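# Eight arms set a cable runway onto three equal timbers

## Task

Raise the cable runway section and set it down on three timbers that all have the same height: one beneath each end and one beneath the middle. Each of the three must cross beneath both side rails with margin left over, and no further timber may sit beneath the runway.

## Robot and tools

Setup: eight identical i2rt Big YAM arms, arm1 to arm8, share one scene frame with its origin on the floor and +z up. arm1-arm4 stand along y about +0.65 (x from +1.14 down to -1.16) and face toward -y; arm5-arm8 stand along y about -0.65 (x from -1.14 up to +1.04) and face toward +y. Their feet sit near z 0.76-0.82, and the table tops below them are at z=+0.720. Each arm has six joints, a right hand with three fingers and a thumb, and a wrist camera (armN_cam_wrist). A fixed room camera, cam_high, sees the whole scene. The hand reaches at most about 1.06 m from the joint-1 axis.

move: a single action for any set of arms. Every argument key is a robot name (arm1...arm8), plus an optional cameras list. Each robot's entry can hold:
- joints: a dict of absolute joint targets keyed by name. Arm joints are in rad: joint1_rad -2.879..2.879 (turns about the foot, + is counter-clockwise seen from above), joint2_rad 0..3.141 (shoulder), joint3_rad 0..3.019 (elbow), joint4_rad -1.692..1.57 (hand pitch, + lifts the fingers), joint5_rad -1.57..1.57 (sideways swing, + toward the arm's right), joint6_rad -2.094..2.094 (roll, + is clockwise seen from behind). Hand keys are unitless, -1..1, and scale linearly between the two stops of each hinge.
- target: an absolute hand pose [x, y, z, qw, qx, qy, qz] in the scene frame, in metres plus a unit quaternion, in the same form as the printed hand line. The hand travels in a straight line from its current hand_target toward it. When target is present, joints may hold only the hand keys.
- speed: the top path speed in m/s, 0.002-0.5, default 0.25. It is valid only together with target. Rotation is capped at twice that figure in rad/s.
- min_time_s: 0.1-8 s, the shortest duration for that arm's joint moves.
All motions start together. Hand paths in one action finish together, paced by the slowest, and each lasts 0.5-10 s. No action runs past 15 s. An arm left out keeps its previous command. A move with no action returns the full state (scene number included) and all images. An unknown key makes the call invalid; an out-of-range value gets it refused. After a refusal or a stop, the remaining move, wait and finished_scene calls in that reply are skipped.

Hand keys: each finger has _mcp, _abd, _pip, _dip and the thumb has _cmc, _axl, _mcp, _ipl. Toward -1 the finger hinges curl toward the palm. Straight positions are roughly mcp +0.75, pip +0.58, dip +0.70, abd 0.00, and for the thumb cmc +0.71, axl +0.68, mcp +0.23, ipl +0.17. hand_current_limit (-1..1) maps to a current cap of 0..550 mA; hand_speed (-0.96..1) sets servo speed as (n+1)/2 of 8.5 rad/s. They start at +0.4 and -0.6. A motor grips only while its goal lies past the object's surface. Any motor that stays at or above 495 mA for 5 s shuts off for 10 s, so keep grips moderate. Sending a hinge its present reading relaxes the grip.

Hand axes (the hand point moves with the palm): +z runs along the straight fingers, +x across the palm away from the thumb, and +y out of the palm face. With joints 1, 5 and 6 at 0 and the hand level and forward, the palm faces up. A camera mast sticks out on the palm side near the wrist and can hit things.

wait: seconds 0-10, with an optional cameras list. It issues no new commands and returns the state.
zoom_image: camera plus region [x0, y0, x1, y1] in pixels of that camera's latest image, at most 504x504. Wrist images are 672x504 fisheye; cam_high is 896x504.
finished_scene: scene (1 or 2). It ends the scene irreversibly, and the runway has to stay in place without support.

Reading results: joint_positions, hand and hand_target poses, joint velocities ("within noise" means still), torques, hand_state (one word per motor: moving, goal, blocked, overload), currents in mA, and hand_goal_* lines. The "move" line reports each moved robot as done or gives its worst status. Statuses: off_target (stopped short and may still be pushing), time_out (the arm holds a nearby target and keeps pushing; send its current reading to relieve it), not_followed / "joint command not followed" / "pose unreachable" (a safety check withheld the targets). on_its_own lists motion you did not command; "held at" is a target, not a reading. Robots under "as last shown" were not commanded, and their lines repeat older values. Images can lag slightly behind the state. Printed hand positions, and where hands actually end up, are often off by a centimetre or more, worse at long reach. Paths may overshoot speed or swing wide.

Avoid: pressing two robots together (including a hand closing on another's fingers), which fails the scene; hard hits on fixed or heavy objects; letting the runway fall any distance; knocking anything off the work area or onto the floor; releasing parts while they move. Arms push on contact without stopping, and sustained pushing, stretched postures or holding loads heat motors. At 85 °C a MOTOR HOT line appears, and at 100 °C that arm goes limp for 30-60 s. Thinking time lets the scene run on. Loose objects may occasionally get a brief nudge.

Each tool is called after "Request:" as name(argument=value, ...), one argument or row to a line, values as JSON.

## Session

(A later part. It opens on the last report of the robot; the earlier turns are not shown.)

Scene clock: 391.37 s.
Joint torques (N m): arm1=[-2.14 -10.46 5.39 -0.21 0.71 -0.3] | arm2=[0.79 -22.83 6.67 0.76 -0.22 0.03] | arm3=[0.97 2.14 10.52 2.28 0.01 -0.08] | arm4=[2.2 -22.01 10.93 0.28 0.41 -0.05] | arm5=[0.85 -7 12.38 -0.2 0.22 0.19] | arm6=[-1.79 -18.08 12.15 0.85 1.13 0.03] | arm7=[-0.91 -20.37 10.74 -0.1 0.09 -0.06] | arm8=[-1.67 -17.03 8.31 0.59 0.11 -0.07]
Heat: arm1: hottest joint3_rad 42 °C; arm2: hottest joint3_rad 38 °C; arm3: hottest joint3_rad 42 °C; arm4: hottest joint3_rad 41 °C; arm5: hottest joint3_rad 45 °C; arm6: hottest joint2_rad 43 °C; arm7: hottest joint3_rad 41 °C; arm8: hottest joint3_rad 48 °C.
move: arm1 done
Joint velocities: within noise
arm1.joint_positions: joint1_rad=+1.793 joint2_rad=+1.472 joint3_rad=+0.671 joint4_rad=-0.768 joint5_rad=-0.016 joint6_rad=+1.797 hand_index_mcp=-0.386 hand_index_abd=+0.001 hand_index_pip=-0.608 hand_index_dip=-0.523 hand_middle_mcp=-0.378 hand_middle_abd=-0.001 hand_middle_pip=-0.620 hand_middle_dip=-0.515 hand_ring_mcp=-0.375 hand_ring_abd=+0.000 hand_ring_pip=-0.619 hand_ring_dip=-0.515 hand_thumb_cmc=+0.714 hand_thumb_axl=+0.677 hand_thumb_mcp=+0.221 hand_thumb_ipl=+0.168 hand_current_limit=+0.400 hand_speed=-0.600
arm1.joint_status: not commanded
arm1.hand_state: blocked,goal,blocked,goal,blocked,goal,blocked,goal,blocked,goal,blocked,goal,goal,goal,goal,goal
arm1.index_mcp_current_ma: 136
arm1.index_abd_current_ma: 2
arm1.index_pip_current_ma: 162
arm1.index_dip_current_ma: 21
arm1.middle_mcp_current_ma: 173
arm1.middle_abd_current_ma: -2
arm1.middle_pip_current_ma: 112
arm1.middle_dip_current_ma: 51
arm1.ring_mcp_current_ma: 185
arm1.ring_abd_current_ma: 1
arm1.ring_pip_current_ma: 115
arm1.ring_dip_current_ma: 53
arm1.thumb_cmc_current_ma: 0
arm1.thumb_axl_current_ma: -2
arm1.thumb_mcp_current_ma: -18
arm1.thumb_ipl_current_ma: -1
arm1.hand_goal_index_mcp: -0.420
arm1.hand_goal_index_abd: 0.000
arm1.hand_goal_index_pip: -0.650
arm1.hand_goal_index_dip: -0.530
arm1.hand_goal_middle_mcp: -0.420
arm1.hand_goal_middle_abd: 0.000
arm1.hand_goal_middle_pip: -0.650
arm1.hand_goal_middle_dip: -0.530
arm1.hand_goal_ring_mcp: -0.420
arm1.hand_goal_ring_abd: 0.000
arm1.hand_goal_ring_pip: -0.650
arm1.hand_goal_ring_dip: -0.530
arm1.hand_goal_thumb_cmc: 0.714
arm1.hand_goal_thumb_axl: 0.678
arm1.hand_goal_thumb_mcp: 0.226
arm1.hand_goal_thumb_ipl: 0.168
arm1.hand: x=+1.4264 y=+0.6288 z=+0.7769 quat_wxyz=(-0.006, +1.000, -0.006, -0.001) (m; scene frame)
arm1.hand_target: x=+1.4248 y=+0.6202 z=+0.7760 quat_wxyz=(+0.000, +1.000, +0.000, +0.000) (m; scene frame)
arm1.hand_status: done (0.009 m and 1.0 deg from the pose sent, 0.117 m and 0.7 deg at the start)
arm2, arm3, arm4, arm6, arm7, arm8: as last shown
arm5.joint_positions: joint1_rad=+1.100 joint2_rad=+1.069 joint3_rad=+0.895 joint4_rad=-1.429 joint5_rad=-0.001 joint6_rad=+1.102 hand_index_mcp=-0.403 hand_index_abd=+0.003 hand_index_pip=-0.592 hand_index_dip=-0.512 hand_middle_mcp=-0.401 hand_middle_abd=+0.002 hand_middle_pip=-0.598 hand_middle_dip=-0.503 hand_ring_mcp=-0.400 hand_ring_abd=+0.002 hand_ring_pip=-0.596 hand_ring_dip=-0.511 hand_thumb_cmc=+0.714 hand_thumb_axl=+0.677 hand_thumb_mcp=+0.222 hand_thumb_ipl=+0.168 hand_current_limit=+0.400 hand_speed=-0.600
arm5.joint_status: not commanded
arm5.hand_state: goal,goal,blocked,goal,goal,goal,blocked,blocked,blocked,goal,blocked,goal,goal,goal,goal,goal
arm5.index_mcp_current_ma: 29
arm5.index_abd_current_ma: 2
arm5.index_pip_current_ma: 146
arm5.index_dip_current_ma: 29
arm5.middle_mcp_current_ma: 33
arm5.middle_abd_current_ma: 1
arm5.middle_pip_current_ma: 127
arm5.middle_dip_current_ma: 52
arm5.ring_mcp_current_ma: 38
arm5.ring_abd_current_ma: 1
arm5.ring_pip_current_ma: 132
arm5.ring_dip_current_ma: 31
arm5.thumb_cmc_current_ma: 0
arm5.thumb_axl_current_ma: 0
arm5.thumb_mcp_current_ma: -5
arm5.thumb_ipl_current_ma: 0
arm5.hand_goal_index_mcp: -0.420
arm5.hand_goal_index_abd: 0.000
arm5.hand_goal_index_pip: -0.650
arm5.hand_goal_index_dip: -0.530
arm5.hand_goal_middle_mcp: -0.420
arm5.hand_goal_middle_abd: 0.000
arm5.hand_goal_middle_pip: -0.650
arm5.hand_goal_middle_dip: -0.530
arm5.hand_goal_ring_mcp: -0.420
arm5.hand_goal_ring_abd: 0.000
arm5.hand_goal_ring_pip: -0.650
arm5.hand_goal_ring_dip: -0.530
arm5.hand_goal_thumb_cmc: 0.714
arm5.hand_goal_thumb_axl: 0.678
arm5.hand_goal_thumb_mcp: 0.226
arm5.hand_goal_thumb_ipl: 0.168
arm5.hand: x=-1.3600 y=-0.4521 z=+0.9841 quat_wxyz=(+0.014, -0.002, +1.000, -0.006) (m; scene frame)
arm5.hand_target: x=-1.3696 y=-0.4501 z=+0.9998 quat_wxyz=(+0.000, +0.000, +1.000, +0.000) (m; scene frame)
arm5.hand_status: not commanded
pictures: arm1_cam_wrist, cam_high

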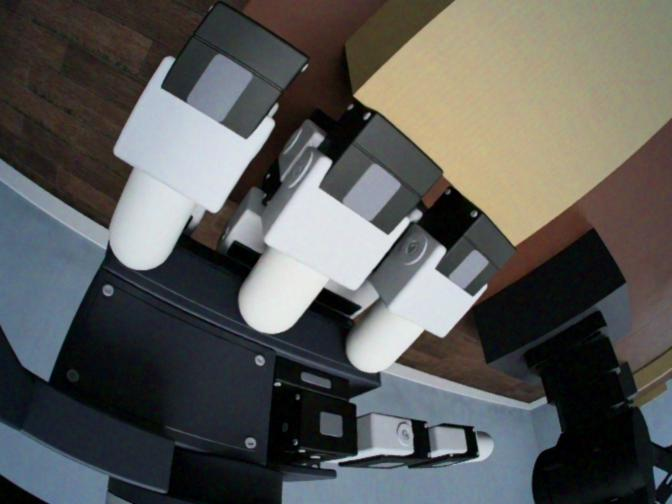

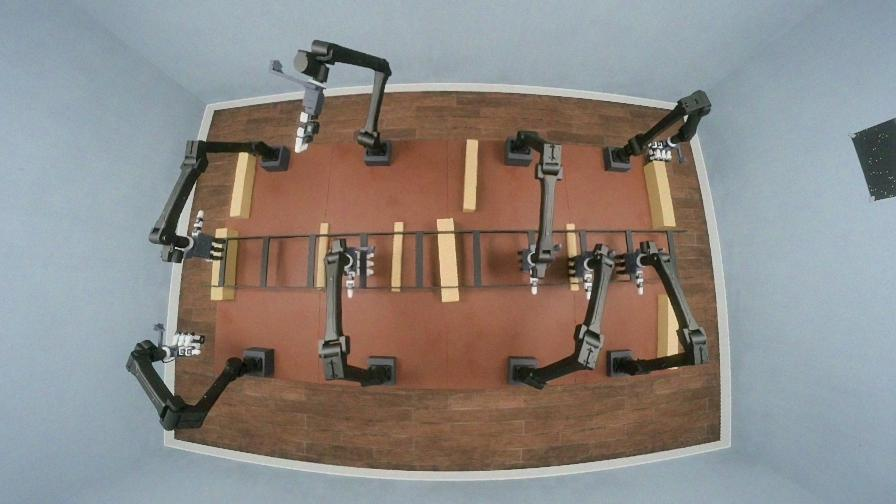

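Request:
move(
  arm8={"target": [1.12, -0.075, 0.93, 0, 0.7071, 0.7071, 0], "speed": 0.08},
  arm7={"target": [0.80, -0.075, 0.93, 0, 0.7071, 0.7071, 0], "speed": 0.08},
  arm2={"target": [0.51, -0.07, 0.93, 0, 0.7071, 0.7071, 0], "speed": 0.08},
  cameras=["cam_high"],
)

Request:
zoom_image(
  camera="cam_high",
  region=[610, 180, 730, 300],
)

Scene clock: 395.13 s.
Joint torques (N m): arm1=[-2.2 -10.46 5.39 -0.18 0.71 -0.3] | arm2=[0.38 -27.16 12.79 -1.65 -0.3 -0.06] | arm3=[0.91 2.08 10.54 2.03 0.05 -0.08] | arm4=[2.2 -22.01 10.95 0.28 0.41 -0.06] | arm5=[0.73 -6.77 12.46 -0.2 0.21 0.2] | arm6=[-1.79 -18.14 12.15 0.87 1.13 0.03] | arm7=[-0.09 -26.93 13.09 -1.59 0.5 0.23] | arm8=[-0.85 -19.66 18.29 -2.09 0.2 0.24]
Heat: arm1: hottest joint3_rad 41 °C; arm2: hottest joint3_rad 38 °C; arm3: hottest joint3_rad 42 °C; arm4: hottest joint3_rad 41 °C; arm5: hottest joint3_rad 46 °C; arm6: hottest joint2_rad 43 °C; arm7: hottest joint3_rad 42 °C; arm8: hottest joint3_rad 48 °C.
move: arm2 off_target; arm7 off_target; arm8 off_target
Joint velocities: within noise
arm1, arm3, arm4, arm5, arm6: as last shown
arm2.joint_positions: joint1_rad=+0.017 joint2_rad=+2.269 joint3_rad=+2.068 joint4_rad=-1.434 joint5_rad=+0.009 joint6_rad=-1.591 hand_index_mcp=+0.686 hand_index_abd=+0.000 hand_index_pip=-0.892 hand_index_dip=+0.553 hand_middle_mcp=+0.686 hand_middle_abd=+0.000 hand_middle_pip=-0.892 hand_middle_dip=+0.553 hand_ring_mcp=+0.699 hand_ring_abd=+0.015 hand_ring_pip=-0.892 hand_ring_dip=+0.554 hand_thumb_cmc=+0.714 hand_thumb_axl=+0.677 hand_thumb_mcp=+0.222 hand_thumb_ipl=+0.168 hand_current_limit=+0.780 hand_speed=-0.600
arm2.joint_status: not commanded
arm2.hand_state: goal,goal,goal,goal,goal,goal,goal,goal,goal,goal,goal,goal,goal,goal,goal,goal
arm2.index_mcp_current_ma: 9
arm2.index_abd_current_ma: 0
arm2.index_pip_current_ma: 12
arm2.index_dip_current_ma: 3
arm2.middle_mcp_current_ma: 9
arm2.middle_abd_current_ma: 0
arm2.middle_pip_current_ma: 12
arm2.middle_dip_current_ma: 4
arm2.ring_mcp_current_ma: 41
arm2.ring_abd_current_ma: 24
arm2.ring_pip_current_ma: 13
arm2.ring_dip_current_ma: 4
arm2.thumb_cmc_current_ma: 0
arm2.thumb_axl_current_ma: -1
arm2.thumb_mcp_current_ma: -6
arm2.thumb_ipl_current_ma: 0
arm2.hand_goal_index_mcp: 0.680
arm2.hand_goal_index_abd: 0.000
arm2.hand_goal_index_pip: -0.900
arm2.hand_goal_index_dip: 0.550
arm2.hand_goal_middle_mcp: 0.680
arm2.hand_goal_middle_abd: 0.000
arm2.hand_goal_middle_pip: -0.900
arm2.hand_goal_middle_dip: 0.550
arm2.hand_goal_ring_mcp: 0.680
arm2.hand_goal_ring_abd: 0.000
arm2.hand_goal_ring_pip: -0.900
arm2.hand_goal_ring_dip: 0.550
arm2.hand_goal_thumb_cmc: 0.714
arm2.hand_goal_thumb_axl: 0.678
arm2.hand_goal_thumb_mcp: 0.226
arm2.hand_goal_thumb_ipl: 0.168
arm2.hand: x=+0.5121 y=-0.0544 z=+0.8659 quat_wxyz=(-0.024, +0.706, +0.708, +0.023) (m; scene frame)
arm2.hand_target: x=+0.5102 y=-0.0669 z=+0.9288 quat_wxyz=(+0.001, +0.707, +0.707, -0.001) (m; scene frame)
arm2.hand_status: off_target (0.066 m and 3.8 deg from the pose sent, 0.089 m and 0.4 deg at the start)
arm7.joint_positions: joint1_rad=-0.422 joint2_rad=+2.180 joint3_rad=+1.996 joint4_rad=-1.468 joint5_rad=-0.024 joint6_rad=+1.083 hand_index_mcp=+0.731 hand_index_abd=+0.000 hand_index_pip=-0.832 hand_index_dip=+0.575 hand_middle_mcp=+0.710 hand_middle_abd=-0.001 hand_middle_pip=-0.851 hand_middle_dip=+0.573 hand_ring_mcp=+0.692 hand_ring_abd=-0.001 hand_ring_pip=-0.870 hand_ring_dip=+0.563 hand_thumb_cmc=+0.712 hand_thumb_axl=+0.677 hand_thumb_mcp=+0.222 hand_thumb_ipl=+0.168 hand_current_limit=+0.780 hand_speed=-0.600
arm7.joint_status: not commanded
arm7.hand_state: blocked,goal,blocked,blocked,blocked,goal,blocked,blocked,goal,goal,blocked,goal,goal,goal,goal,goal
arm7.index_mcp_current_ma: 188
arm7.index_abd_current_ma: 0
arm7.index_pip_current_ma: 248
arm7.index_dip_current_ma: 75
arm7.middle_mcp_current_ma: 99
arm7.middle_abd_current_ma: -1
arm7.middle_pip_current_ma: 166
arm7.middle_dip_current_ma: 67
arm7.ring_mcp_current_ma: 34
arm7.ring_abd_current_ma: -1
arm7.ring_pip_current_ma: 93
arm7.ring_dip_current_ma: 33
arm7.thumb_cmc_current_ma: -3
arm7.thumb_axl_current_ma: -1
arm7.thumb_mcp_current_ma: -12
arm7.thumb_ipl_current_ma: -1
arm7.hand_goal_index_mcp: 0.680
arm7.hand_goal_index_abd: 0.000
arm7.hand_goal_index_pip: -0.900
arm7.hand_goal_index_dip: 0.550
arm7.hand_goal_middle_mcp: 0.680
arm7.hand_goal_middle_abd: 0.000
arm7.hand_goal_middle_pip: -0.900
arm7.hand_goal_middle_dip: 0.550
arm7.hand_goal_ring_mcp: 0.680
arm7.hand_goal_ring_abd: 0.000
arm7.hand_goal_ring_pip: -0.900
arm7.hand_goal_ring_dip: 0.550
arm7.hand_goal_thumb_cmc: 0.714
arm7.hand_goal_thumb_axl: 0.678
arm7.hand_goal_thumb_mcp: 0.226
arm7.hand_goal_thumb_ipl: 0.168
arm7.hand: x=+0.7937 y=-0.0880 z=+0.8613 quat_wxyz=(+0.007, +0.701, +0.712, -0.042) (m; scene frame)
arm7.hand_target: x=+0.7986 y=-0.0782 z=+0.9285 quat_wxyz=(-0.001, +0.707, +0.707, +0.001) (m; scene frame)
arm7.hand_status: off_target (0.070 m and 4.9 deg from the pose sent, 0.094 m and 1.3 deg at the start)
arm8.joint_positions: joint1_rad=+0.016 joint2_rad=+1.973 joint3_rad=+1.669 joint4_rad=-1.382 joint5_rad=+0.002 joint6_rad=+1.561 hand_index_mcp=+0.737 hand_index_abd=-0.018 hand_index_pip=-0.824 hand_index_dip=+0.570 hand_middle_mcp=+0.704 hand_middle_abd=-0.007 hand_middle_pip=-0.863 hand_middle_dip=+0.558 hand_ring_mcp=+0.685 hand_ring_abd=+0.001 hand_ring_pip=-0.892 hand_ring_dip=+0.553 hand_thumb_cmc=+0.713 hand_thumb_axl=+0.677 hand_thumb_mcp=+0.222 hand_thumb_ipl=+0.168 hand_current_limit=+0.780 hand_speed=-0.600
arm8.joint_status: not commanded
arm8.hand_state: blocked,goal,blocked,blocked,blocked,goal,blocked,goal,goal,goal,goal,goal,goal,goal,goal,goal
arm8.index_mcp_current_ma: 210
arm8.index_abd_current_ma: -42
arm8.index_pip_current_ma: 274
arm8.index_dip_current_ma: 56
arm8.middle_mcp_current_ma: 71
arm8.middle_abd_current_ma: -13
arm8.middle_pip_current_ma: 116
arm8.middle_dip_current_ma: 19
arm8.ring_mcp_current_ma: 12
arm8.ring_abd_current_ma: 2
arm8.ring_pip_current_ma: 19
arm8.ring_dip_current_ma: 5
arm8.thumb_cmc_current_ma: -1
arm8.thumb_axl_current_ma: -1
arm8.thumb_mcp_current_ma: -11
arm8.thumb_ipl_current_ma: 0
arm8.hand_goal_index_mcp: 0.680
arm8.hand_goal_index_abd: 0.000
arm8.hand_goal_index_pip: -0.900
arm8.hand_goal_index_dip: 0.550
arm8.hand_goal_middle_mcp: 0.680
arm8.hand_goal_middle_abd: 0.000
arm8.hand_goal_middle_pip: -0.900
arm8.hand_goal_middle_dip: 0.550
arm8.hand_goal_ring_mcp: 0.680
arm8.hand_goal_ring_abd: 0.000
arm8.hand_goal_ring_pip: -0.900
arm8.hand_goal_ring_dip: 0.550
arm8.hand_goal_thumb_cmc: 0.714
arm8.hand_goal_thumb_axl: 0.678
arm8.hand_goal_thumb_mcp: 0.226
arm8.hand_goal_thumb_ipl: 0.168
arm8.hand: x=+1.1222 y=-0.1035 z=+0.8544 quat_wxyz=(+0.041, +0.699, +0.712, -0.044) (m; scene frame)
arm8.hand_target: x=+1.1202 y=-0.0816 z=+0.9283 quat_wxyz=(-0.001, +0.707, +0.707, +0.000) (m; scene frame)
arm8.hand_status: off_target (0.081 m and 7.0 deg from the pose sent, 0.099 m and 1.6 deg at the start)
pictures: cam_high

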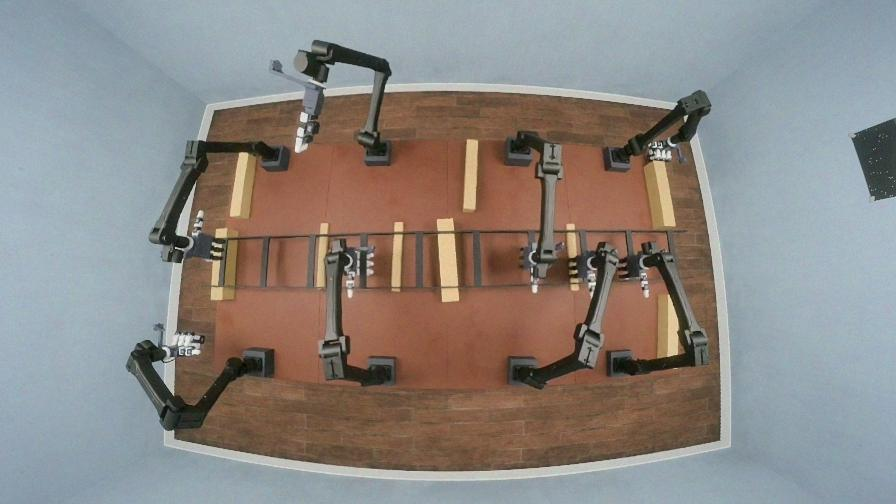

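Scaled by 4.200 from the camera's 896x504 image, which has a finer 1280x720 frame.

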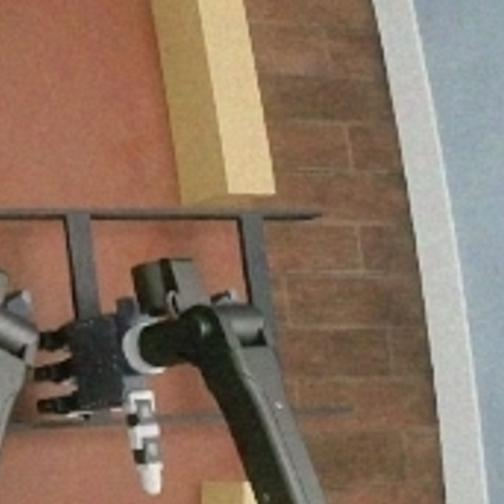

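Request:
move(
  arm8={"joints": {"joint2_rad": 1.75}, "min_time_s": 2.5},
  arm7={"joints": {"joint2_rad": 1.96}, "min_time_s": 2.5},
  arm2={"joints": {"joint2_rad": 2.05}, "min_time_s": 2.5},
  arm6={"joints": {"joint2_rad": 1.88}, "min_time_s": 2.5},
  cameras=["cam_high", "arm8_cam_wrist", "arm2_cam_wrist"],
)

Request:
zoom_image(
  camera="cam_high",
  region=[610, 180, 730, 300],
)

Scene clock: 402.40 s.
Joint torques (N m): arm1=[-2.2 -10.34 5.39 -0.2 0.71 -0.29] | arm2=[0.38 -37.89 12.89 -1.58 -0.36 -0.12] | arm3=[1.2 0.67 10.58 2.26 0.08 -0.11] | arm4=[2.2 -22.07 10.95 0.28 0.41 -0.06] | arm5=[0.85 -7 12.42 -0.17 0.21 0.19] | arm6=[-1.85 -24.35 12.22 0.9 1.13 0.03] | arm7=[0.21 -37.3 13.2 -0.91 0.73 0.25] | arm8=[-0.5 -25.99 18.51 -1.33 0.76 0.32]
Heat: arm1: hottest joint3_rad 40 °C; arm2: hottest joint3_rad 39 °C; arm3: hottest joint3_rad 42 °C; arm4: hottest joint3_rad 41 °C; arm5: hottest joint3_rad 46 °C; arm6: hottest joint2_rad 44 °C; arm7: hottest joint3_rad 42 °C; arm8: hottest joint3_rad 52 °C.
move: arm2 time_out; arm6 done; arm7 time_out; arm8 time_out
Joint velocities: within noise
arm1, arm3, arm4, arm5: as last shown
arm2.joint_positions: joint1_rad=+0.017 joint2_rad=+2.231 joint3_rad=+2.068 joint4_rad=-1.434 joint5_rad=+0.011 joint6_rad=-1.584 hand_index_mcp=+0.686 hand_index_abd=+0.000 hand_index_pip=-0.892 hand_index_dip=+0.553 hand_middle_mcp=+0.686 hand_middle_abd=+0.000 hand_middle_pip=-0.892 hand_middle_dip=+0.553 hand_ring_mcp=+0.710 hand_ring_abd=+0.024 hand_ring_pip=-0.892 hand_ring_dip=+0.554 hand_thumb_cmc=+0.714 hand_thumb_axl=+0.677 hand_thumb_mcp=+0.222 hand_thumb_ipl=+0.168 hand_current_limit=+0.780 hand_speed=-0.600
arm2.joint_status: joint2_rad time_out (moved -0.038 of -0.219)
arm2.hand_state: goal,goal,goal,goal,goal,goal,goal,goal,blocked,blocked,goal,goal,goal,goal,goal,goal
arm2.index_mcp_current_ma: 9
arm2.index_abd_current_ma: 0
arm2.index_pip_current_ma: 12
arm2.index_dip_current_ma: 3
arm2.middle_mcp_current_ma: 10
arm2.middle_abd_current_ma: 0
arm2.middle_pip_current_ma: 12
arm2.middle_dip_current_ma: 4
arm2.ring_mcp_current_ma: 75
arm2.ring_abd_current_ma: 43
arm2.ring_pip_current_ma: 13
arm2.ring_dip_current_ma: 4
arm2.thumb_cmc_current_ma: 0
arm2.thumb_axl_current_ma: -1
arm2.thumb_mcp_current_ma: -6
arm2.thumb_ipl_current_ma: 0
arm2.hand_goal_index_mcp: 0.680
arm2.hand_goal_index_abd: 0.000
arm2.hand_goal_index_pip: -0.900
arm2.hand_goal_index_dip: 0.550
arm2.hand_goal_middle_mcp: 0.680
arm2.hand_goal_middle_abd: 0.000
arm2.hand_goal_middle_pip: -0.900
arm2.hand_goal_middle_dip: 0.550
arm2.hand_goal_ring_mcp: 0.680
arm2.hand_goal_ring_abd: 0.000
arm2.hand_goal_ring_pip: -0.900
arm2.hand_goal_ring_dip: 0.550
arm2.hand_goal_thumb_cmc: 0.714
arm2.hand_goal_thumb_axl: 0.678
arm2.hand_goal_thumb_mcp: 0.226
arm2.hand_goal_thumb_ipl: 0.168
arm2.on_its_own: joint2_rad reads +2.231 and still pushes toward +2.050 since a time_out; joint4_rad reads -1.434 and still pushes toward -1.493 since a time_out
arm2.hand: x=+0.5115 y=-0.0574 z=+0.8912 quat_wxyz=(-0.012, +0.708, +0.706, +0.009) (m; scene frame)
arm2.hand_target: x=+0.5096 y=-0.0596 z=+1.0471 quat_wxyz=(+0.061, +0.705, +0.704, -0.063) (m; scene frame)
arm2.hand_status: not commanded
arm6.joint_positions: joint1_rad=+0.191 joint2_rad=+1.969 joint3_rad=+1.695 joint4_rad=-1.254 joint5_rad=-0.009 joint6_rad=+1.747 hand_index_mcp=+0.692 hand_index_abd=+0.001 hand_index_pip=-0.892 hand_index_dip=+0.554 hand_middle_mcp=+0.699 hand_middle_abd=+0.001 hand_middle_pip=-0.893 hand_middle_dip=+0.553 hand_ring_mcp=+0.706 hand_ring_abd=+0.003 hand_ring_pip=-0.891 hand_ring_dip=+0.553 hand_thumb_cmc=+0.713 hand_thumb_axl=+0.677 hand_thumb_mcp=+0.223 hand_thumb_ipl=+0.168 hand_current_limit=+0.780 hand_speed=-0.600
arm6.joint_status: all done
arm6.hand_state: goal,goal,goal,goal,goal,goal,goal,goal,blocked,goal,goal,goal,goal,goal,goal,goal
arm6.index_mcp_current_ma: 30
arm6.index_abd_current_ma: 2
arm6.index_pip_current_ma: 17
arm6.index_dip_current_ma: 6
arm6.middle_mcp_current_ma: 54
arm6.middle_abd_current_ma: 2
arm6.middle_pip_current_ma: 14
arm6.middle_dip_current_ma: 5
arm6.ring_mcp_current_ma: 79
arm6.ring_abd_current_ma: 5
arm6.ring_pip_current_ma: 19
arm6.ring_dip_current_ma: 6
arm6.thumb_cmc_current_ma: -1
arm6.thumb_axl_current_ma: -1
arm6.thumb_mcp_current_ma: -6
arm6.thumb_ipl_current_ma: 0
arm6.hand_goal_index_mcp: 0.680
arm6.hand_goal_index_abd: 0.000
arm6.hand_goal_index_pip: -0.900
arm6.hand_goal_index_dip: 0.550
arm6.hand_goal_middle_mcp: 0.680
arm6.hand_goal_middle_abd: 0.000
arm6.hand_goal_middle_pip: -0.900
arm6.hand_goal_middle_dip: 0.550
arm6.hand_goal_ring_mcp: 0.680
arm6.hand_goal_ring_abd: 0.000
arm6.hand_goal_ring_pip: -0.900
arm6.hand_goal_ring_dip: 0.550
arm6.hand_goal_thumb_cmc: 0.714
arm6.hand_goal_thumb_axl: 0.678
arm6.hand_goal_thumb_mcp: 0.226
arm6.hand_goal_thumb_ipl: 0.168
arm6.hand: x=-0.4104 y=-0.0748 z=+0.8739 quat_wxyz=(-0.020, +0.700, +0.714, +0.010) (m; scene frame)
arm6.hand_target: x=-0.4043 y=-0.0502 z=+0.9509 quat_wxyz=(-0.084, +0.704, +0.702, +0.067) (m; scene frame)
arm6.hand_status: not commanded
arm7.joint_positions: joint1_rad=-0.425 joint2_rad=+2.133 joint3_rad=+1.996 joint4_rad=-1.486 joint5_rad=-0.031 joint6_rad=+1.080 hand_index_mcp=+0.751 hand_index_abd=+0.000 hand_index_pip=-0.797 hand_index_dip=+0.590 hand_middle_mcp=+0.739 hand_middle_abd=-0.001 hand_middle_pip=-0.813 hand_middle_dip=+0.592 hand_ring_mcp=+0.729 hand_ring_abd=-0.001 hand_ring_pip=-0.825 hand_ring_dip=+0.581 hand_thumb_cmc=+0.712 hand_thumb_axl=+0.677 hand_thumb_mcp=+0.222 hand_thumb_ipl=+0.168 hand_current_limit=+0.780 hand_speed=-0.600
arm7.joint_status: joint2_rad time_out (moved -0.047 of -0.220)
arm7.hand_state: blocked,goal,blocked,blocked,blocked,goal,blocked,blocked,blocked,goal,blocked,blocked,goal,goal,goal,goal
arm7.index_mcp_current_ma: 282
arm7.index_abd_current_ma: 0
arm7.index_pip_current_ma: 409
arm7.index_dip_current_ma: 132
arm7.middle_mcp_current_ma: 224
arm7.middle_abd_current_ma: -1
arm7.middle_pip_current_ma: 334
arm7.middle_dip_current_ma: 140
arm7.ring_mcp_current_ma: 180
arm7.ring_abd_current_ma: -1
arm7.ring_pip_current_ma: 277
arm7.ring_dip_current_ma: 97
arm7.thumb_cmc_current_ma: -3
arm7.thumb_axl_current_ma: -1
arm7.thumb_mcp_current_ma: -12
arm7.thumb_ipl_current_ma: -1
arm7.hand_goal_index_mcp: 0.680
arm7.hand_goal_index_abd: 0.000
arm7.hand_goal_index_pip: -0.900
arm7.hand_goal_index_dip: 0.550
arm7.hand_goal_middle_mcp: 0.680
arm7.hand_goal_middle_abd: 0.000
arm7.hand_goal_middle_pip: -0.900
arm7.hand_goal_middle_dip: 0.550
arm7.hand_goal_ring_mcp: 0.680
arm7.hand_goal_ring_abd: 0.000
arm7.hand_goal_ring_pip: -0.900
arm7.hand_goal_ring_dip: 0.550
arm7.hand_goal_thumb_cmc: 0.714
arm7.hand_goal_thumb_axl: 0.678
arm7.hand_goal_thumb_mcp: 0.226
arm7.hand_goal_thumb_ipl: 0.168
arm7.on_its_own: joint2_rad reads +2.133 and still pushes toward +1.960 since a time_out
arm7.hand: x=+0.7928 y=-0.0907 z=+0.8910 quat_wxyz=(-0.001, +0.701, +0.713, -0.029) (m; scene frame)
arm7.hand_target: x=+0.7920 y=-0.0881 z=+1.0365 quat_wxyz=(-0.027, +0.704, +0.705, +0.079) (m; scene frame)
arm7.hand_status: not commanded
arm8.joint_positions: joint1_rad=+0.011 joint2_rad=+1.912 joint3_rad=+1.669 joint4_rad=-1.399 joint5_rad=-0.013 joint6_rad=+1.554 hand_index_mcp=+0.761 hand_index_abd=-0.028 hand_index_pip=-0.792 hand_index_dip=+0.580 hand_middle_mcp=+0.737 hand_middle_abd=-0.018 hand_middle_pip=-0.821 hand_middle_dip=+0.569 hand_ring_mcp=+0.715 hand_ring_abd=-0.011 hand_ring_pip=-0.848 hand_ring_dip=+0.559 hand_thumb_cmc=+0.713 hand_thumb_axl=+0.677 hand_thumb_mcp=+0.222 hand_thumb_ipl=+0.168 hand_current_limit=+0.780 hand_speed=-0.600
arm8.joint_status: joint2_rad time_out (moved -0.061 of -0.223)
arm8.hand_state: blocked,blocked,blocked,blocked,blocked,goal,blocked,goal,blocked,goal,blocked,goal,goal,goal,goal,goal
arm8.index_mcp_current_ma: 321
arm8.index_abd_current_ma: -70
arm8.index_pip_current_ma: 422
arm8.index_dip_current_ma: 91
arm8.middle_mcp_current_ma: 210
arm8.middle_abd_current_ma: -41
arm8.middle_pip_current_ma: 286
arm8.middle_dip_current_ma: 51
arm8.ring_mcp_current_ma: 117
arm8.ring_abd_current_ma: -22
arm8.ring_pip_current_ma: 171
arm8.ring_dip_current_ma: 22
arm8.thumb_cmc_current_ma: -1
arm8.thumb_axl_current_ma: -1
arm8.thumb_mcp_current_ma: -11
arm8.thumb_ipl_current_ma: 0
arm8.hand_goal_index_mcp: 0.680
arm8.hand_goal_index_abd: 0.000
arm8.hand_goal_index_pip: -0.900
arm8.hand_goal_index_dip: 0.550
arm8.hand_goal_middle_mcp: 0.680
arm8.hand_goal_middle_abd: 0.000
arm8.hand_goal_middle_pip: -0.900
arm8.hand_goal_middle_dip: 0.550
arm8.hand_goal_ring_mcp: 0.680
arm8.hand_goal_ring_abd: 0.000
arm8.hand_goal_ring_pip: -0.900
arm8.hand_goal_ring_dip: 0.550
arm8.hand_goal_thumb_cmc: 0.714
arm8.hand_goal_thumb_axl: 0.678
arm8.hand_goal_thumb_mcp: 0.226
arm8.hand_goal_thumb_ipl: 0.168
arm8.on_its_own: joint2_rad reads +1.912 and still pushes toward +1.750 since a time_out; joint3_rad reads +1.669 and still pushes toward +1.778 since a time_out
arm8.hand: x=+1.1223 y=-0.1060 z=+0.8861 quat_wxyz=(+0.020, +0.699, +0.714, -0.033) (m; scene frame)
arm8.hand_target: x=+1.1208 y=-0.0940 z=+1.0138 quat_wxyz=(-0.058, +0.705, +0.705, +0.056) (m; scene frame)
arm8.hand_status: not commanded
pictures: arm2_cam_wrist, arm8_cam_wrist, cam_high

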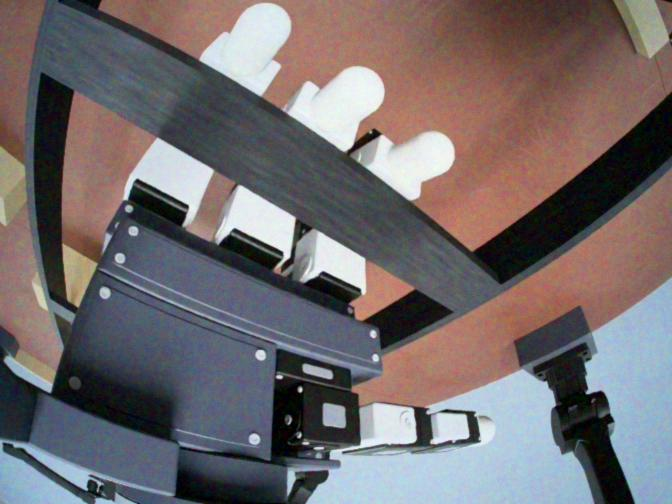

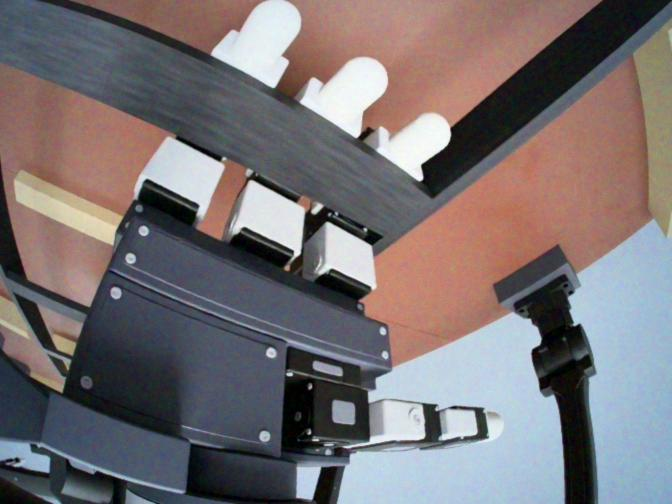

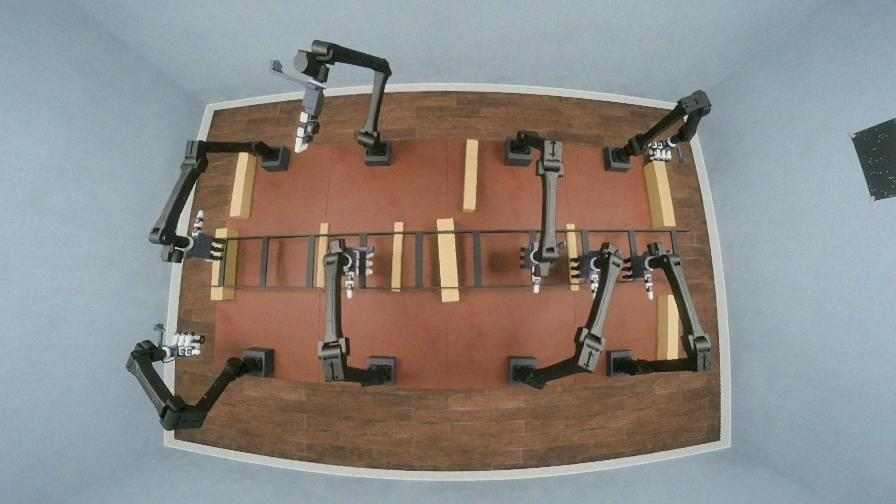

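Scaled by 4.200 from the camera's 896x504 image, which has a finer 1280x720 frame.

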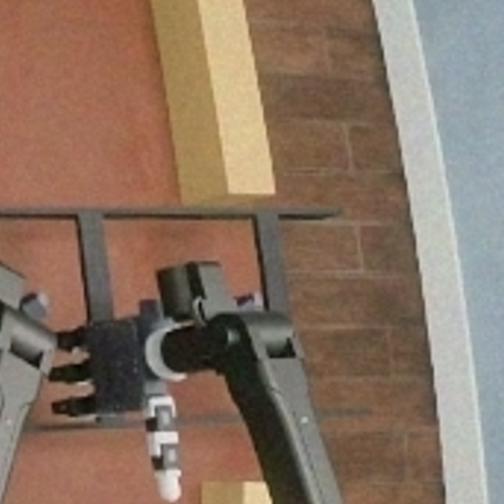

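Request:
move(
  arm1={"target": [1.425, 0.42, 0.776, 0, 1, 0, 0], "speed": 0.12},
  cameras=["cam_high"],
)

Request:
zoom_image(
  camera="cam_high",
  region=[610, 150, 750, 310],
)

Scene clock: 406.90 s.
Joint torques (N m): arm1=[-2.14 -7.71 9.52 -0.35 0.53 -0.36] | arm2=[0.38 -37.89 12.89 -1.59 -0.35 -0.12] | arm3=[0.03 1.32 10.41 2.35 0.01 -0.09] | arm4=[2.2 -22.07 10.93 0.27 0.41 -0.06] | arm5=[0.91 -6.71 12.48 -0.2 0.2 0.2] | arm6=[-1.85 -24.35 12.21 0.9 1.13 0.03] | arm7=[0.21 -37.3 13.19 -0.91 0.73 0.25] | arm8=[-0.56 -25.99 18.54 -1.33 0.77 0.32]
Heat: arm1: hottest joint3_rad 39 °C; arm2: hottest joint3_rad 39 °C; arm3: hottest joint3_rad 42 °C; arm4: hottest joint3_rad 41 °C; arm5: hottest joint3_rad 46 °C; arm6: hottest joint2_rad 45 °C; arm7: hottest joint3_rad 42 °C; arm8: hottest joint3_rad 53 °C.
move: arm1 off_target
Joint velocities: within noise
arm1.joint_positions: joint1_rad=+1.173 joint2_rad=+1.493 joint3_rad=+0.691 joint4_rad=-0.768 joint5_rad=-0.011 joint6_rad=+1.184 hand_index_mcp=-0.388 hand_index_abd=+0.002 hand_index_pip=-0.608 hand_index_dip=-0.523 hand_middle_mcp=-0.378 hand_middle_abd=+0.000 hand_middle_pip=-0.620 hand_middle_dip=-0.515 hand_ring_mcp=-0.375 hand_ring_abd=+0.000 hand_ring_pip=-0.619 hand_ring_dip=-0.515 hand_thumb_cmc=+0.714 hand_thumb_axl=+0.677 hand_thumb_mcp=+0.221 hand_thumb_ipl=+0.168 hand_current_limit=+0.400 hand_speed=-0.600
arm1.joint_status: not commanded
arm1.hand_state: blocked,goal,blocked,goal,blocked,goal,blocked,goal,blocked,goal,blocked,goal,goal,goal,goal,goal
arm1.index_mcp_current_ma: 127
arm1.index_abd_current_ma: 4
arm1.index_pip_current_ma: 161
arm1.index_dip_current_ma: 21
arm1.middle_mcp_current_ma: 173
arm1.middle_abd_current_ma: 0
arm1.middle_pip_current_ma: 112
arm1.middle_dip_current_ma: 51
arm1.ring_mcp_current_ma: 185
arm1.ring_abd_current_ma: 1
arm1.ring_pip_current_ma: 115
arm1.ring_dip_current_ma: 53
arm1.thumb_cmc_current_ma: 0
arm1.thumb_axl_current_ma: -2
arm1.thumb_mcp_current_ma: -18
arm1.thumb_ipl_current_ma: -1
arm1.hand_goal_index_mcp: -0.420
arm1.hand_goal_index_abd: 0.000
arm1.hand_goal_index_pip: -0.650
arm1.hand_goal_index_dip: -0.530
arm1.hand_goal_middle_mcp: -0.420
arm1.hand_goal_middle_abd: 0.000
arm1.hand_goal_middle_pip: -0.650
arm1.hand_goal_middle_dip: -0.530
arm1.hand_goal_ring_mcp: -0.420
arm1.hand_goal_ring_abd: 0.000
arm1.hand_goal_ring_pip: -0.650
arm1.hand_goal_ring_dip: -0.530
arm1.hand_goal_thumb_cmc: 0.714
arm1.hand_goal_thumb_axl: 0.678
arm1.hand_goal_thumb_mcp: 0.226
arm1.hand_goal_thumb_ipl: 0.168
arm1.hand: x=+1.4152 y=+0.4316 z=+0.7771 quat_wxyz=(-0.003, +1.000, -0.010, +0.002) (m; scene frame)
arm1.hand_target: x=+1.4245 y=+0.4204 z=+0.7762 quat_wxyz=(+0.000, +1.000, +0.000, +0.000) (m; scene frame)
arm1.hand_status: off_target (0.015 m and 1.2 deg from the pose sent, 0.209 m and 1.0 deg at the start)
arm2, arm4, arm5, arm6, arm7, arm8: as last shown
arm2.on_its_own: joint2_rad reads +2.231 and still pushes toward +2.050 since a time_out; joint4_rad reads -1.434 and still pushes toward -1.493 since a time_out
arm3.joint_positions: joint1_rad=-0.328 joint2_rad=+0.627 joint3_rad=+1.432 joint4_rad=-1.325 joint5_rad=+0.071 joint6_rad=+1.066 hand_index_mcp=+0.755 hand_index_abd=+0.000 hand_index_pip=+0.577 hand_index_dip=+0.696 hand_middle_mcp=+0.755 hand_middle_abd=+0.000 hand_middle_pip=+0.577 hand_middle_dip=+0.696 hand_ring_mcp=+0.755 hand_ring_abd=+0.000 hand_ring_pip=+0.577 hand_ring_dip=+0.696 hand_thumb_cmc=+0.715 hand_thumb_axl=+0.677 hand_thumb_mcp=+0.226 hand_thumb_ipl=+0.168 hand_current_limit=+0.400 hand_speed=-0.600
arm3.joint_status: not commanded
arm3.hand_state: goal,goal,goal,goal,goal,goal,goal,goal,goal,goal,goal,goal,goal,goal,goal,goal
arm3.index_mcp_current_ma: 1
arm3.index_abd_current_ma: 0
arm3.index_pip_current_ma: 0
arm3.index_dip_current_ma: 0
arm3.middle_mcp_current_ma: 1
arm3.middle_abd_current_ma: 0
arm3.middle_pip_current_ma: 0
arm3.middle_dip_current_ma: 0
arm3.ring_mcp_current_ma: 1
arm3.ring_abd_current_ma: 0
arm3.ring_pip_current_ma: 0
arm3.ring_dip_current_ma: 0
arm3.thumb_cmc_current_ma: 1
arm3.thumb_axl_current_ma: 0
arm3.thumb_mcp_current_ma: 0
arm3.thumb_ipl_current_ma: 0
arm3.hand_goal_index_mcp: 0.754
arm3.hand_goal_index_abd: 0.000
arm3.hand_goal_index_pip: 0.576
arm3.hand_goal_index_dip: 0.696
arm3.hand_goal_middle_mcp: 0.754
arm3.hand_goal_middle_abd: 0.000
arm3.hand_goal_middle_pip: 0.576
arm3.hand_goal_middle_dip: 0.696
arm3.hand_goal_ring_mcp: 0.754
arm3.hand_goal_ring_abd: 0.000
arm3.hand_goal_ring_pip: 0.576
arm3.hand_goal_ring_dip: 0.696
arm3.hand_goal_thumb_cmc: 0.714
arm3.hand_goal_thumb_axl: 0.678
arm3.hand_goal_thumb_mcp: 0.226
arm3.hand_goal_thumb_ipl: 0.168
arm3.hand: x=-0.5962 y=+0.4581 z=+1.3731 quat_wxyz=(+0.487, +0.643, -0.575, +0.140) (m; scene frame)
arm3.hand_target: x=-0.5949 y=+0.4612 z=+1.3861 quat_wxyz=(+0.499, +0.637, -0.570, +0.145) (m; scene frame)
arm3.hand_status: not commanded
arm7.on_its_own: joint2_rad reads +2.133 and still pushes toward +1.960 since a time_out
arm8.on_its_own: joint2_rad reads +1.912 and still pushes toward +1.750 since a time_out; joint3_rad reads +1.669 and still pushes toward +1.778 since a time_out
pictures: cam_high

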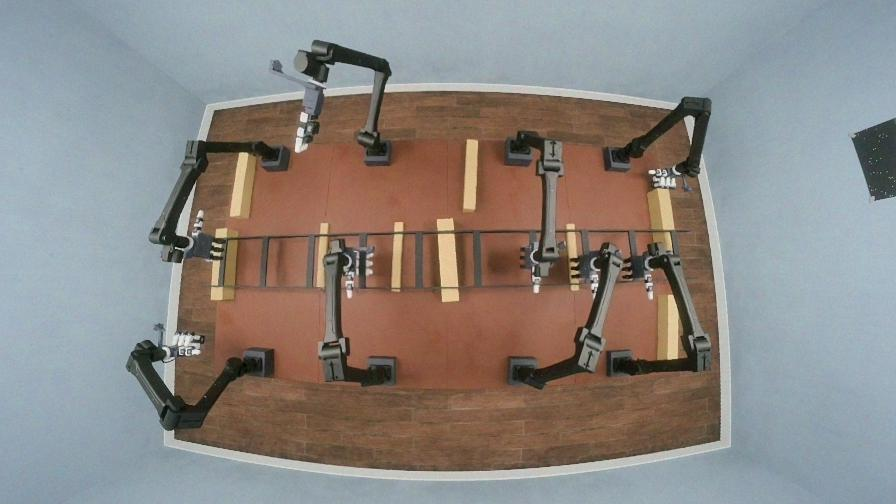

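Scaled by 3.150 from the camera's 896x504 image, which has a finer 1280x720 frame.

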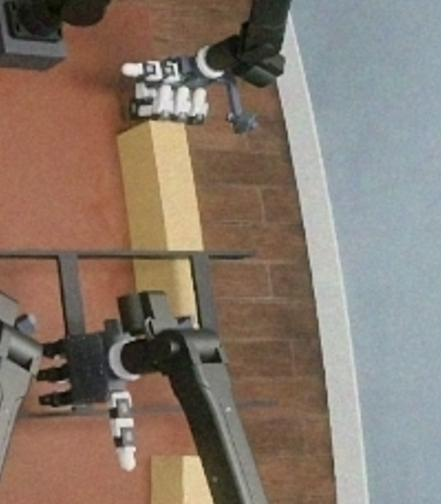

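Request:
move(
  arm1={"target": [1.43, 0.224, 0.776, 0, 1, 0, 0], "speed": 0.12},
  cameras=["cam_high", "arm1_cam_wrist"],
)

Request:
zoom_image(
  camera="cam_high",
  region=[610, 180, 730, 320],
)

Scene clock: 410.30 s.
Joint torques (N m): arm1=[-2.14 -12.75 11.18 -0.23 0.36 -0.36] | arm2=[0.38 -37.89 12.89 -1.57 -0.36 -0.12] | arm3=[0.67 1.85 10.44 2.3 0.01 -0.13] | arm4=[2.14 -22.07 10.92 0.28 0.41 -0.06] | arm5=[0.97 -6.95 12.34 -0.14 0.21 0.21] | arm6=[-1.85 -24.35 12.21 0.88 1.13 0.03] | arm7=[0.21 -37.3 13.19 -0.92 0.73 0.25] | arm8=[-0.5 -25.99 18.52 -1.33 0.77 0.31]
Heat: arm1: hottest joint3_rad 39 °C; arm2: hottest joint3_rad 40 °C; arm3: hottest joint3_rad 42 °C; arm4: hottest joint3_rad 41 °C; arm5: hottest joint3_rad 46 °C; arm6: hottest joint2_rad 45 °C; arm7: hottest joint3_rad 42 °C; arm8: hottest joint3_rad 55 °C.
move: arm1 off_target
Joint velocities: within noise
arm1.joint_positions: joint1_rad=+0.776 joint2_rad=+1.747 joint3_rad=+1.032 joint4_rad=-0.861 joint5_rad=-0.007 joint6_rad=+0.786 hand_index_mcp=-0.390 hand_index_abd=+0.003 hand_index_pip=-0.608 hand_index_dip=-0.524 hand_middle_mcp=-0.378 hand_middle_abd=+0.000 hand_middle_pip=-0.619 hand_middle_dip=-0.515 hand_ring_mcp=-0.375 hand_ring_abd=+0.000 hand_ring_pip=-0.619 hand_ring_dip=-0.515 hand_thumb_cmc=+0.714 hand_thumb_axl=+0.677 hand_thumb_mcp=+0.221 hand_thumb_ipl=+0.168 hand_current_limit=+0.400 hand_speed=-0.600
arm1.joint_status: not commanded
arm1.hand_state: blocked,goal,blocked,goal,blocked,goal,blocked,goal,blocked,goal,blocked,goal,goal,goal,goal,goal
arm1.index_mcp_current_ma: 119
arm1.index_abd_current_ma: 6
arm1.index_pip_current_ma: 161
arm1.index_dip_current_ma: 19
arm1.middle_mcp_current_ma: 173
arm1.middle_abd_current_ma: 1
arm1.middle_pip_current_ma: 113
arm1.middle_dip_current_ma: 51
arm1.ring_mcp_current_ma: 185
arm1.ring_abd_current_ma: 1
arm1.ring_pip_current_ma: 115
arm1.ring_dip_current_ma: 53
arm1.thumb_cmc_current_ma: 0
arm1.thumb_axl_current_ma: -2
arm1.thumb_mcp_current_ma: -18
arm1.thumb_ipl_current_ma: -1
arm1.hand_goal_index_mcp: -0.420
arm1.hand_goal_index_abd: 0.000
arm1.hand_goal_index_pip: -0.650
arm1.hand_goal_index_dip: -0.530
arm1.hand_goal_middle_mcp: -0.420
arm1.hand_goal_middle_abd: 0.000
arm1.hand_goal_middle_pip: -0.650
arm1.hand_goal_middle_dip: -0.530
arm1.hand_goal_ring_mcp: -0.420
arm1.hand_goal_ring_abd: 0.000
arm1.hand_goal_ring_pip: -0.650
arm1.hand_goal_ring_dip: -0.530
arm1.hand_goal_thumb_cmc: 0.714
arm1.hand_goal_thumb_axl: 0.678
arm1.hand_goal_thumb_mcp: 0.226
arm1.hand_goal_thumb_ipl: 0.168
arm1.hand: x=+1.4230 y=+0.2416 z=+0.7799 quat_wxyz=(-0.003, +1.000, -0.009, +0.000) (m; scene frame)
arm1.hand_target: x=+1.4295 y=+0.2246 z=+0.7763 quat_wxyz=(+0.000, +1.000, +0.000, +0.000) (m; scene frame)
arm1.hand_status: off_target (0.019 m and 1.1 deg from the pose sent, 0.208 m and 1.2 deg at the start)
arm2, arm3, arm5, arm6, arm7, arm8: as last shown
arm2.on_its_own: joint2_rad reads +2.231 and still pushes toward +2.050 since a time_out; joint4_rad reads -1.434 and still pushes toward -1.493 since a time_out
arm4.joint_positions: joint1_rad=-0.048 joint2_rad=+2.082 joint3_rad=+2.245 joint4_rad=-1.683 joint5_rad=+0.021 joint6_rad=+1.493 hand_index_mcp=+0.758 hand_index_abd=-0.003 hand_index_pip=-0.673 hand_index_dip=+0.698 hand_middle_mcp=+0.756 hand_middle_abd=+0.002 hand_middle_pip=-0.678 hand_middle_dip=+0.698 hand_ring_mcp=+0.753 hand_ring_abd=+0.003 hand_ring_pip=-0.678 hand_ring_dip=+0.698 hand_thumb_cmc=+0.714 hand_thumb_axl=+0.677 hand_thumb_mcp=+0.222 hand_thumb_ipl=+0.168 hand_current_limit=+0.780 hand_speed=-0.600
arm4.joint_status: not commanded
arm4.hand_state: goal,goal,goal,goal,goal,goal,goal,goal,goal,goal,goal,goal,goal,goal,goal,goal
arm4.index_mcp_current_ma: 13
arm4.index_abd_current_ma: -7
arm4.index_pip_current_ma: 25
arm4.index_dip_current_ma: -7
arm4.middle_mcp_current_ma: 6
arm4.middle_abd_current_ma: 7
arm4.middle_pip_current_ma: 7
arm4.middle_dip_current_ma: -7
arm4.ring_mcp_current_ma: -2
arm4.ring_abd_current_ma: 8
arm4.ring_pip_current_ma: 6
arm4.ring_dip_current_ma: -8
arm4.thumb_cmc_current_ma: 0
arm4.thumb_axl_current_ma: -3
arm4.thumb_mcp_current_ma: -17
arm4.thumb_ipl_current_ma: -1
arm4.hand_goal_index_mcp: 0.754
arm4.hand_goal_index_abd: 0.000
arm4.hand_goal_index_pip: -0.680
arm4.hand_goal_index_dip: 0.700
arm4.hand_goal_middle_mcp: 0.754
arm4.hand_goal_middle_abd: 0.000
arm4.hand_goal_middle_pip: -0.680
arm4.hand_goal_middle_dip: 0.700
arm4.hand_goal_ring_mcp: 0.754
arm4.hand_goal_ring_abd: 0.000
arm4.hand_goal_ring_pip: -0.680
arm4.hand_goal_ring_dip: 0.700
arm4.hand_goal_thumb_cmc: 0.714
arm4.hand_goal_thumb_axl: 0.678
arm4.hand_goal_thumb_mcp: 0.226
arm4.hand_goal_thumb_ipl: 0.168
arm4.hand: x=-1.2956 y=+0.0273 z=+1.0457 quat_wxyz=(+0.023, +0.709, -0.705, +0.013) (m; scene frame)
arm4.hand_target: x=-1.2900 y=+0.0209 z=+1.0594 quat_wxyz=(+0.035, +0.711, -0.702, +0.021) (m; scene frame)
arm4.hand_status: not commanded
arm7.on_its_own: joint2_rad reads +2.133 and still pushes toward +1.960 since a time_out
arm8.on_its_own: joint2_rad reads +1.912 and still pushes toward +1.750 since a time_out; joint3_rad reads +1.669 and still pushes toward +1.778 since a time_out
pictures: arm1_cam_wrist, cam_high

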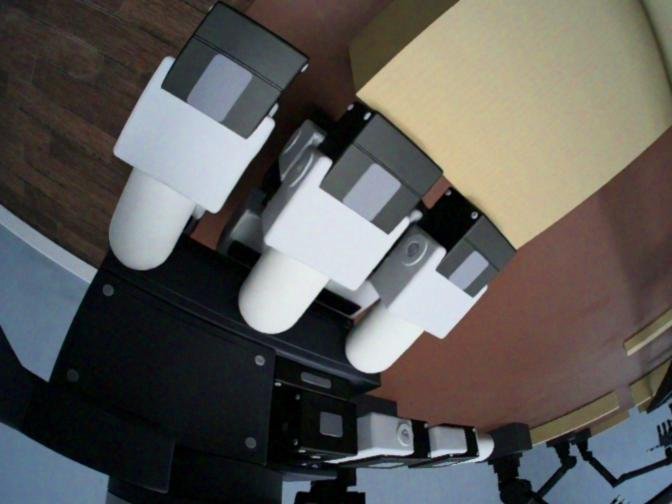

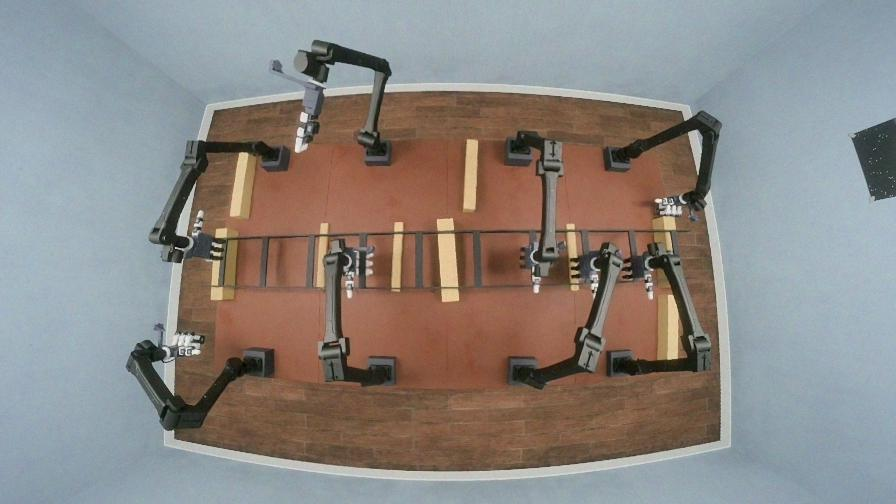

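Scaled by 3.600 from the camera's 896x504 image, which has a finer 1280x720 frame.

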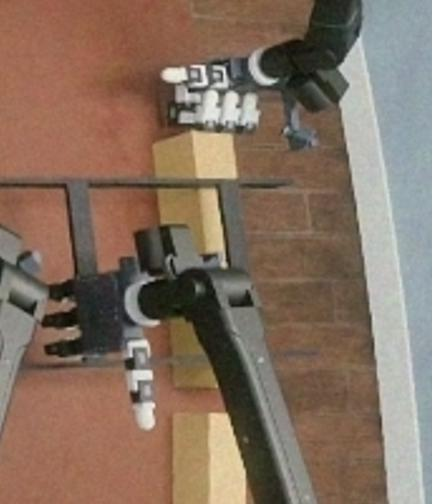

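Request:
move(
  arm1={"target": [1.43, 0.20, 0.776, 0, 1, 0, 0], "speed": 0.12},
  cameras=["cam_high"],
)

Request:
zoom_image(
  camera="cam_high",
  region=[610, 180, 730, 320],
)

Scene clock: 411.93 s.
Joint torques (N m): arm1=[-2.37 -13.39 11.54 -0.14 0.37 -0.36] | arm2=[0.32 -37.95 12.9 -1.59 -0.36 -0.12] | arm3=[1.38 1.96 10.7 2.45 0.03 -0.04] | arm4=[2.2 -22.01 10.95 0.28 0.41 -0.06] | arm5=[0.85 -6.89 12.42 -0.13 0.22 0.2] | arm6=[-1.9 -24.41 12.21 0.9 1.13 0.03] | arm7=[0.21 -37.36 13.2 -0.92 0.73 0.25] | arm8=[-0.5 -26.05 18.52 -1.36 0.76 0.32]
Heat: arm1: hottest joint3_rad 39 °C; arm2: hottest joint3_rad 40 °C; arm3: hottest joint3_rad 42 °C; arm4: hottest joint3_rad 41 °C; arm5: hottest joint3_rad 47 °C; arm6: hottest joint2_rad 45 °C; arm7: hottest joint3_rad 42 °C; arm8: hottest joint3_rad 55 °C.
move: arm1 off_target
Joint velocities: within noise
arm1.joint_positions: joint1_rad=+0.745 joint2_rad=+1.781 joint3_rad=+1.085 joint4_rad=-0.883 joint5_rad=-0.007 joint6_rad=+0.755 hand_index_mcp=-0.390 hand_index_abd=+0.003 hand_index_pip=-0.608 hand_index_dip=-0.524 hand_middle_mcp=-0.378 hand_middle_abd=+0.000 hand_middle_pip=-0.619 hand_middle_dip=-0.515 hand_ring_mcp=-0.375 hand_ring_abd=+0.000 hand_ring_pip=-0.619 hand_ring_dip=-0.515 hand_thumb_cmc=+0.714 hand_thumb_axl=+0.677 hand_thumb_mcp=+0.221 hand_thumb_ipl=+0.168 hand_current_limit=+0.400 hand_speed=-0.600
arm1.joint_status: not commanded
arm1.hand_state: blocked,goal,blocked,goal,blocked,goal,blocked,goal,blocked,goal,blocked,goal,goal,goal,goal,goal
arm1.index_mcp_current_ma: 117
arm1.index_abd_current_ma: 7
arm1.index_pip_current_ma: 161
arm1.index_dip_current_ma: 19
arm1.middle_mcp_current_ma: 173
arm1.middle_abd_current_ma: 1
arm1.middle_pip_current_ma: 113
arm1.middle_dip_current_ma: 51
arm1.ring_mcp_current_ma: 185
arm1.ring_abd_current_ma: 1
arm1.ring_pip_current_ma: 115
arm1.ring_dip_current_ma: 53
arm1.thumb_cmc_current_ma: 0
arm1.thumb_axl_current_ma: -2
arm1.thumb_mcp_current_ma: -18
arm1.thumb_ipl_current_ma: -1
arm1.hand_goal_index_mcp: -0.420
arm1.hand_goal_index_abd: 0.000
arm1.hand_goal_index_pip: -0.650
arm1.hand_goal_index_dip: -0.530
arm1.hand_goal_middle_mcp: -0.420
arm1.hand_goal_middle_abd: 0.000
arm1.hand_goal_middle_pip: -0.650
arm1.hand_goal_middle_dip: -0.530
arm1.hand_goal_ring_mcp: -0.420
arm1.hand_goal_ring_abd: 0.000
arm1.hand_goal_ring_pip: -0.650
arm1.hand_goal_ring_dip: -0.530
arm1.hand_goal_thumb_cmc: 0.714
arm1.hand_goal_thumb_axl: 0.678
arm1.hand_goal_thumb_mcp: 0.226
arm1.hand_goal_thumb_ipl: 0.168
arm1.hand: x=+1.4235 y=+0.2202 z=+0.7802 quat_wxyz=(-0.004, +1.000, -0.009, -0.001) (m; scene frame)
arm1.hand_target: x=+1.4292 y=+0.2008 z=+0.7763 quat_wxyz=(+0.000, +1.000, +0.000, +0.000) (m; scene frame)
arm1.hand_status: off_target (0.022 m and 1.2 deg from the pose sent, 0.042 m and 1.1 deg at the start)
arm2, arm3, arm4, arm5, arm6, arm7, arm8: as last shown
arm2.on_its_own: joint2_rad reads +2.231 and still pushes toward +2.050 since a time_out; joint4_rad reads -1.434 and still pushes toward -1.493 since a time_out
arm7.on_its_own: joint2_rad reads +2.133 and still pushes toward +1.960 since a time_out
arm8.on_its_own: joint2_rad reads +1.912 and still pushes toward +1.750 since a time_out; joint3_rad reads +1.669 and still pushes toward +1.778 since a time_out
pictures: cam_high

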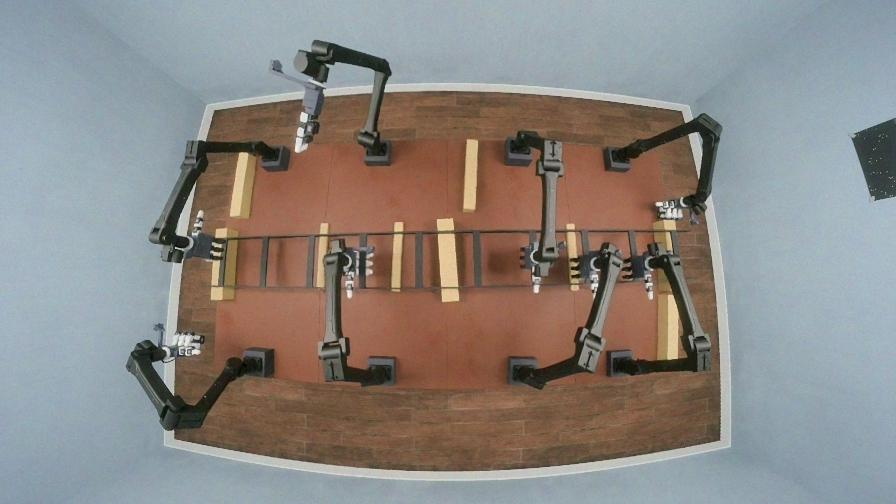

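Scaled by 3.600 from the camera's 896x504 image, which has a finer 1280x720 frame.

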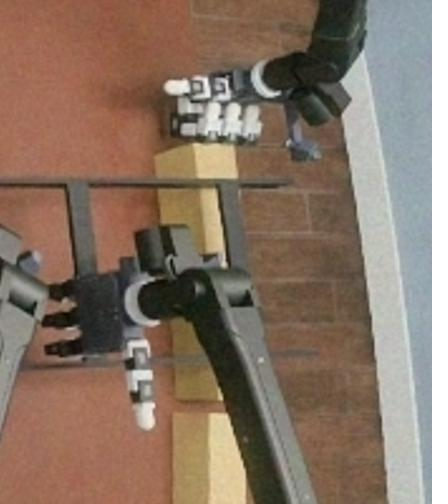

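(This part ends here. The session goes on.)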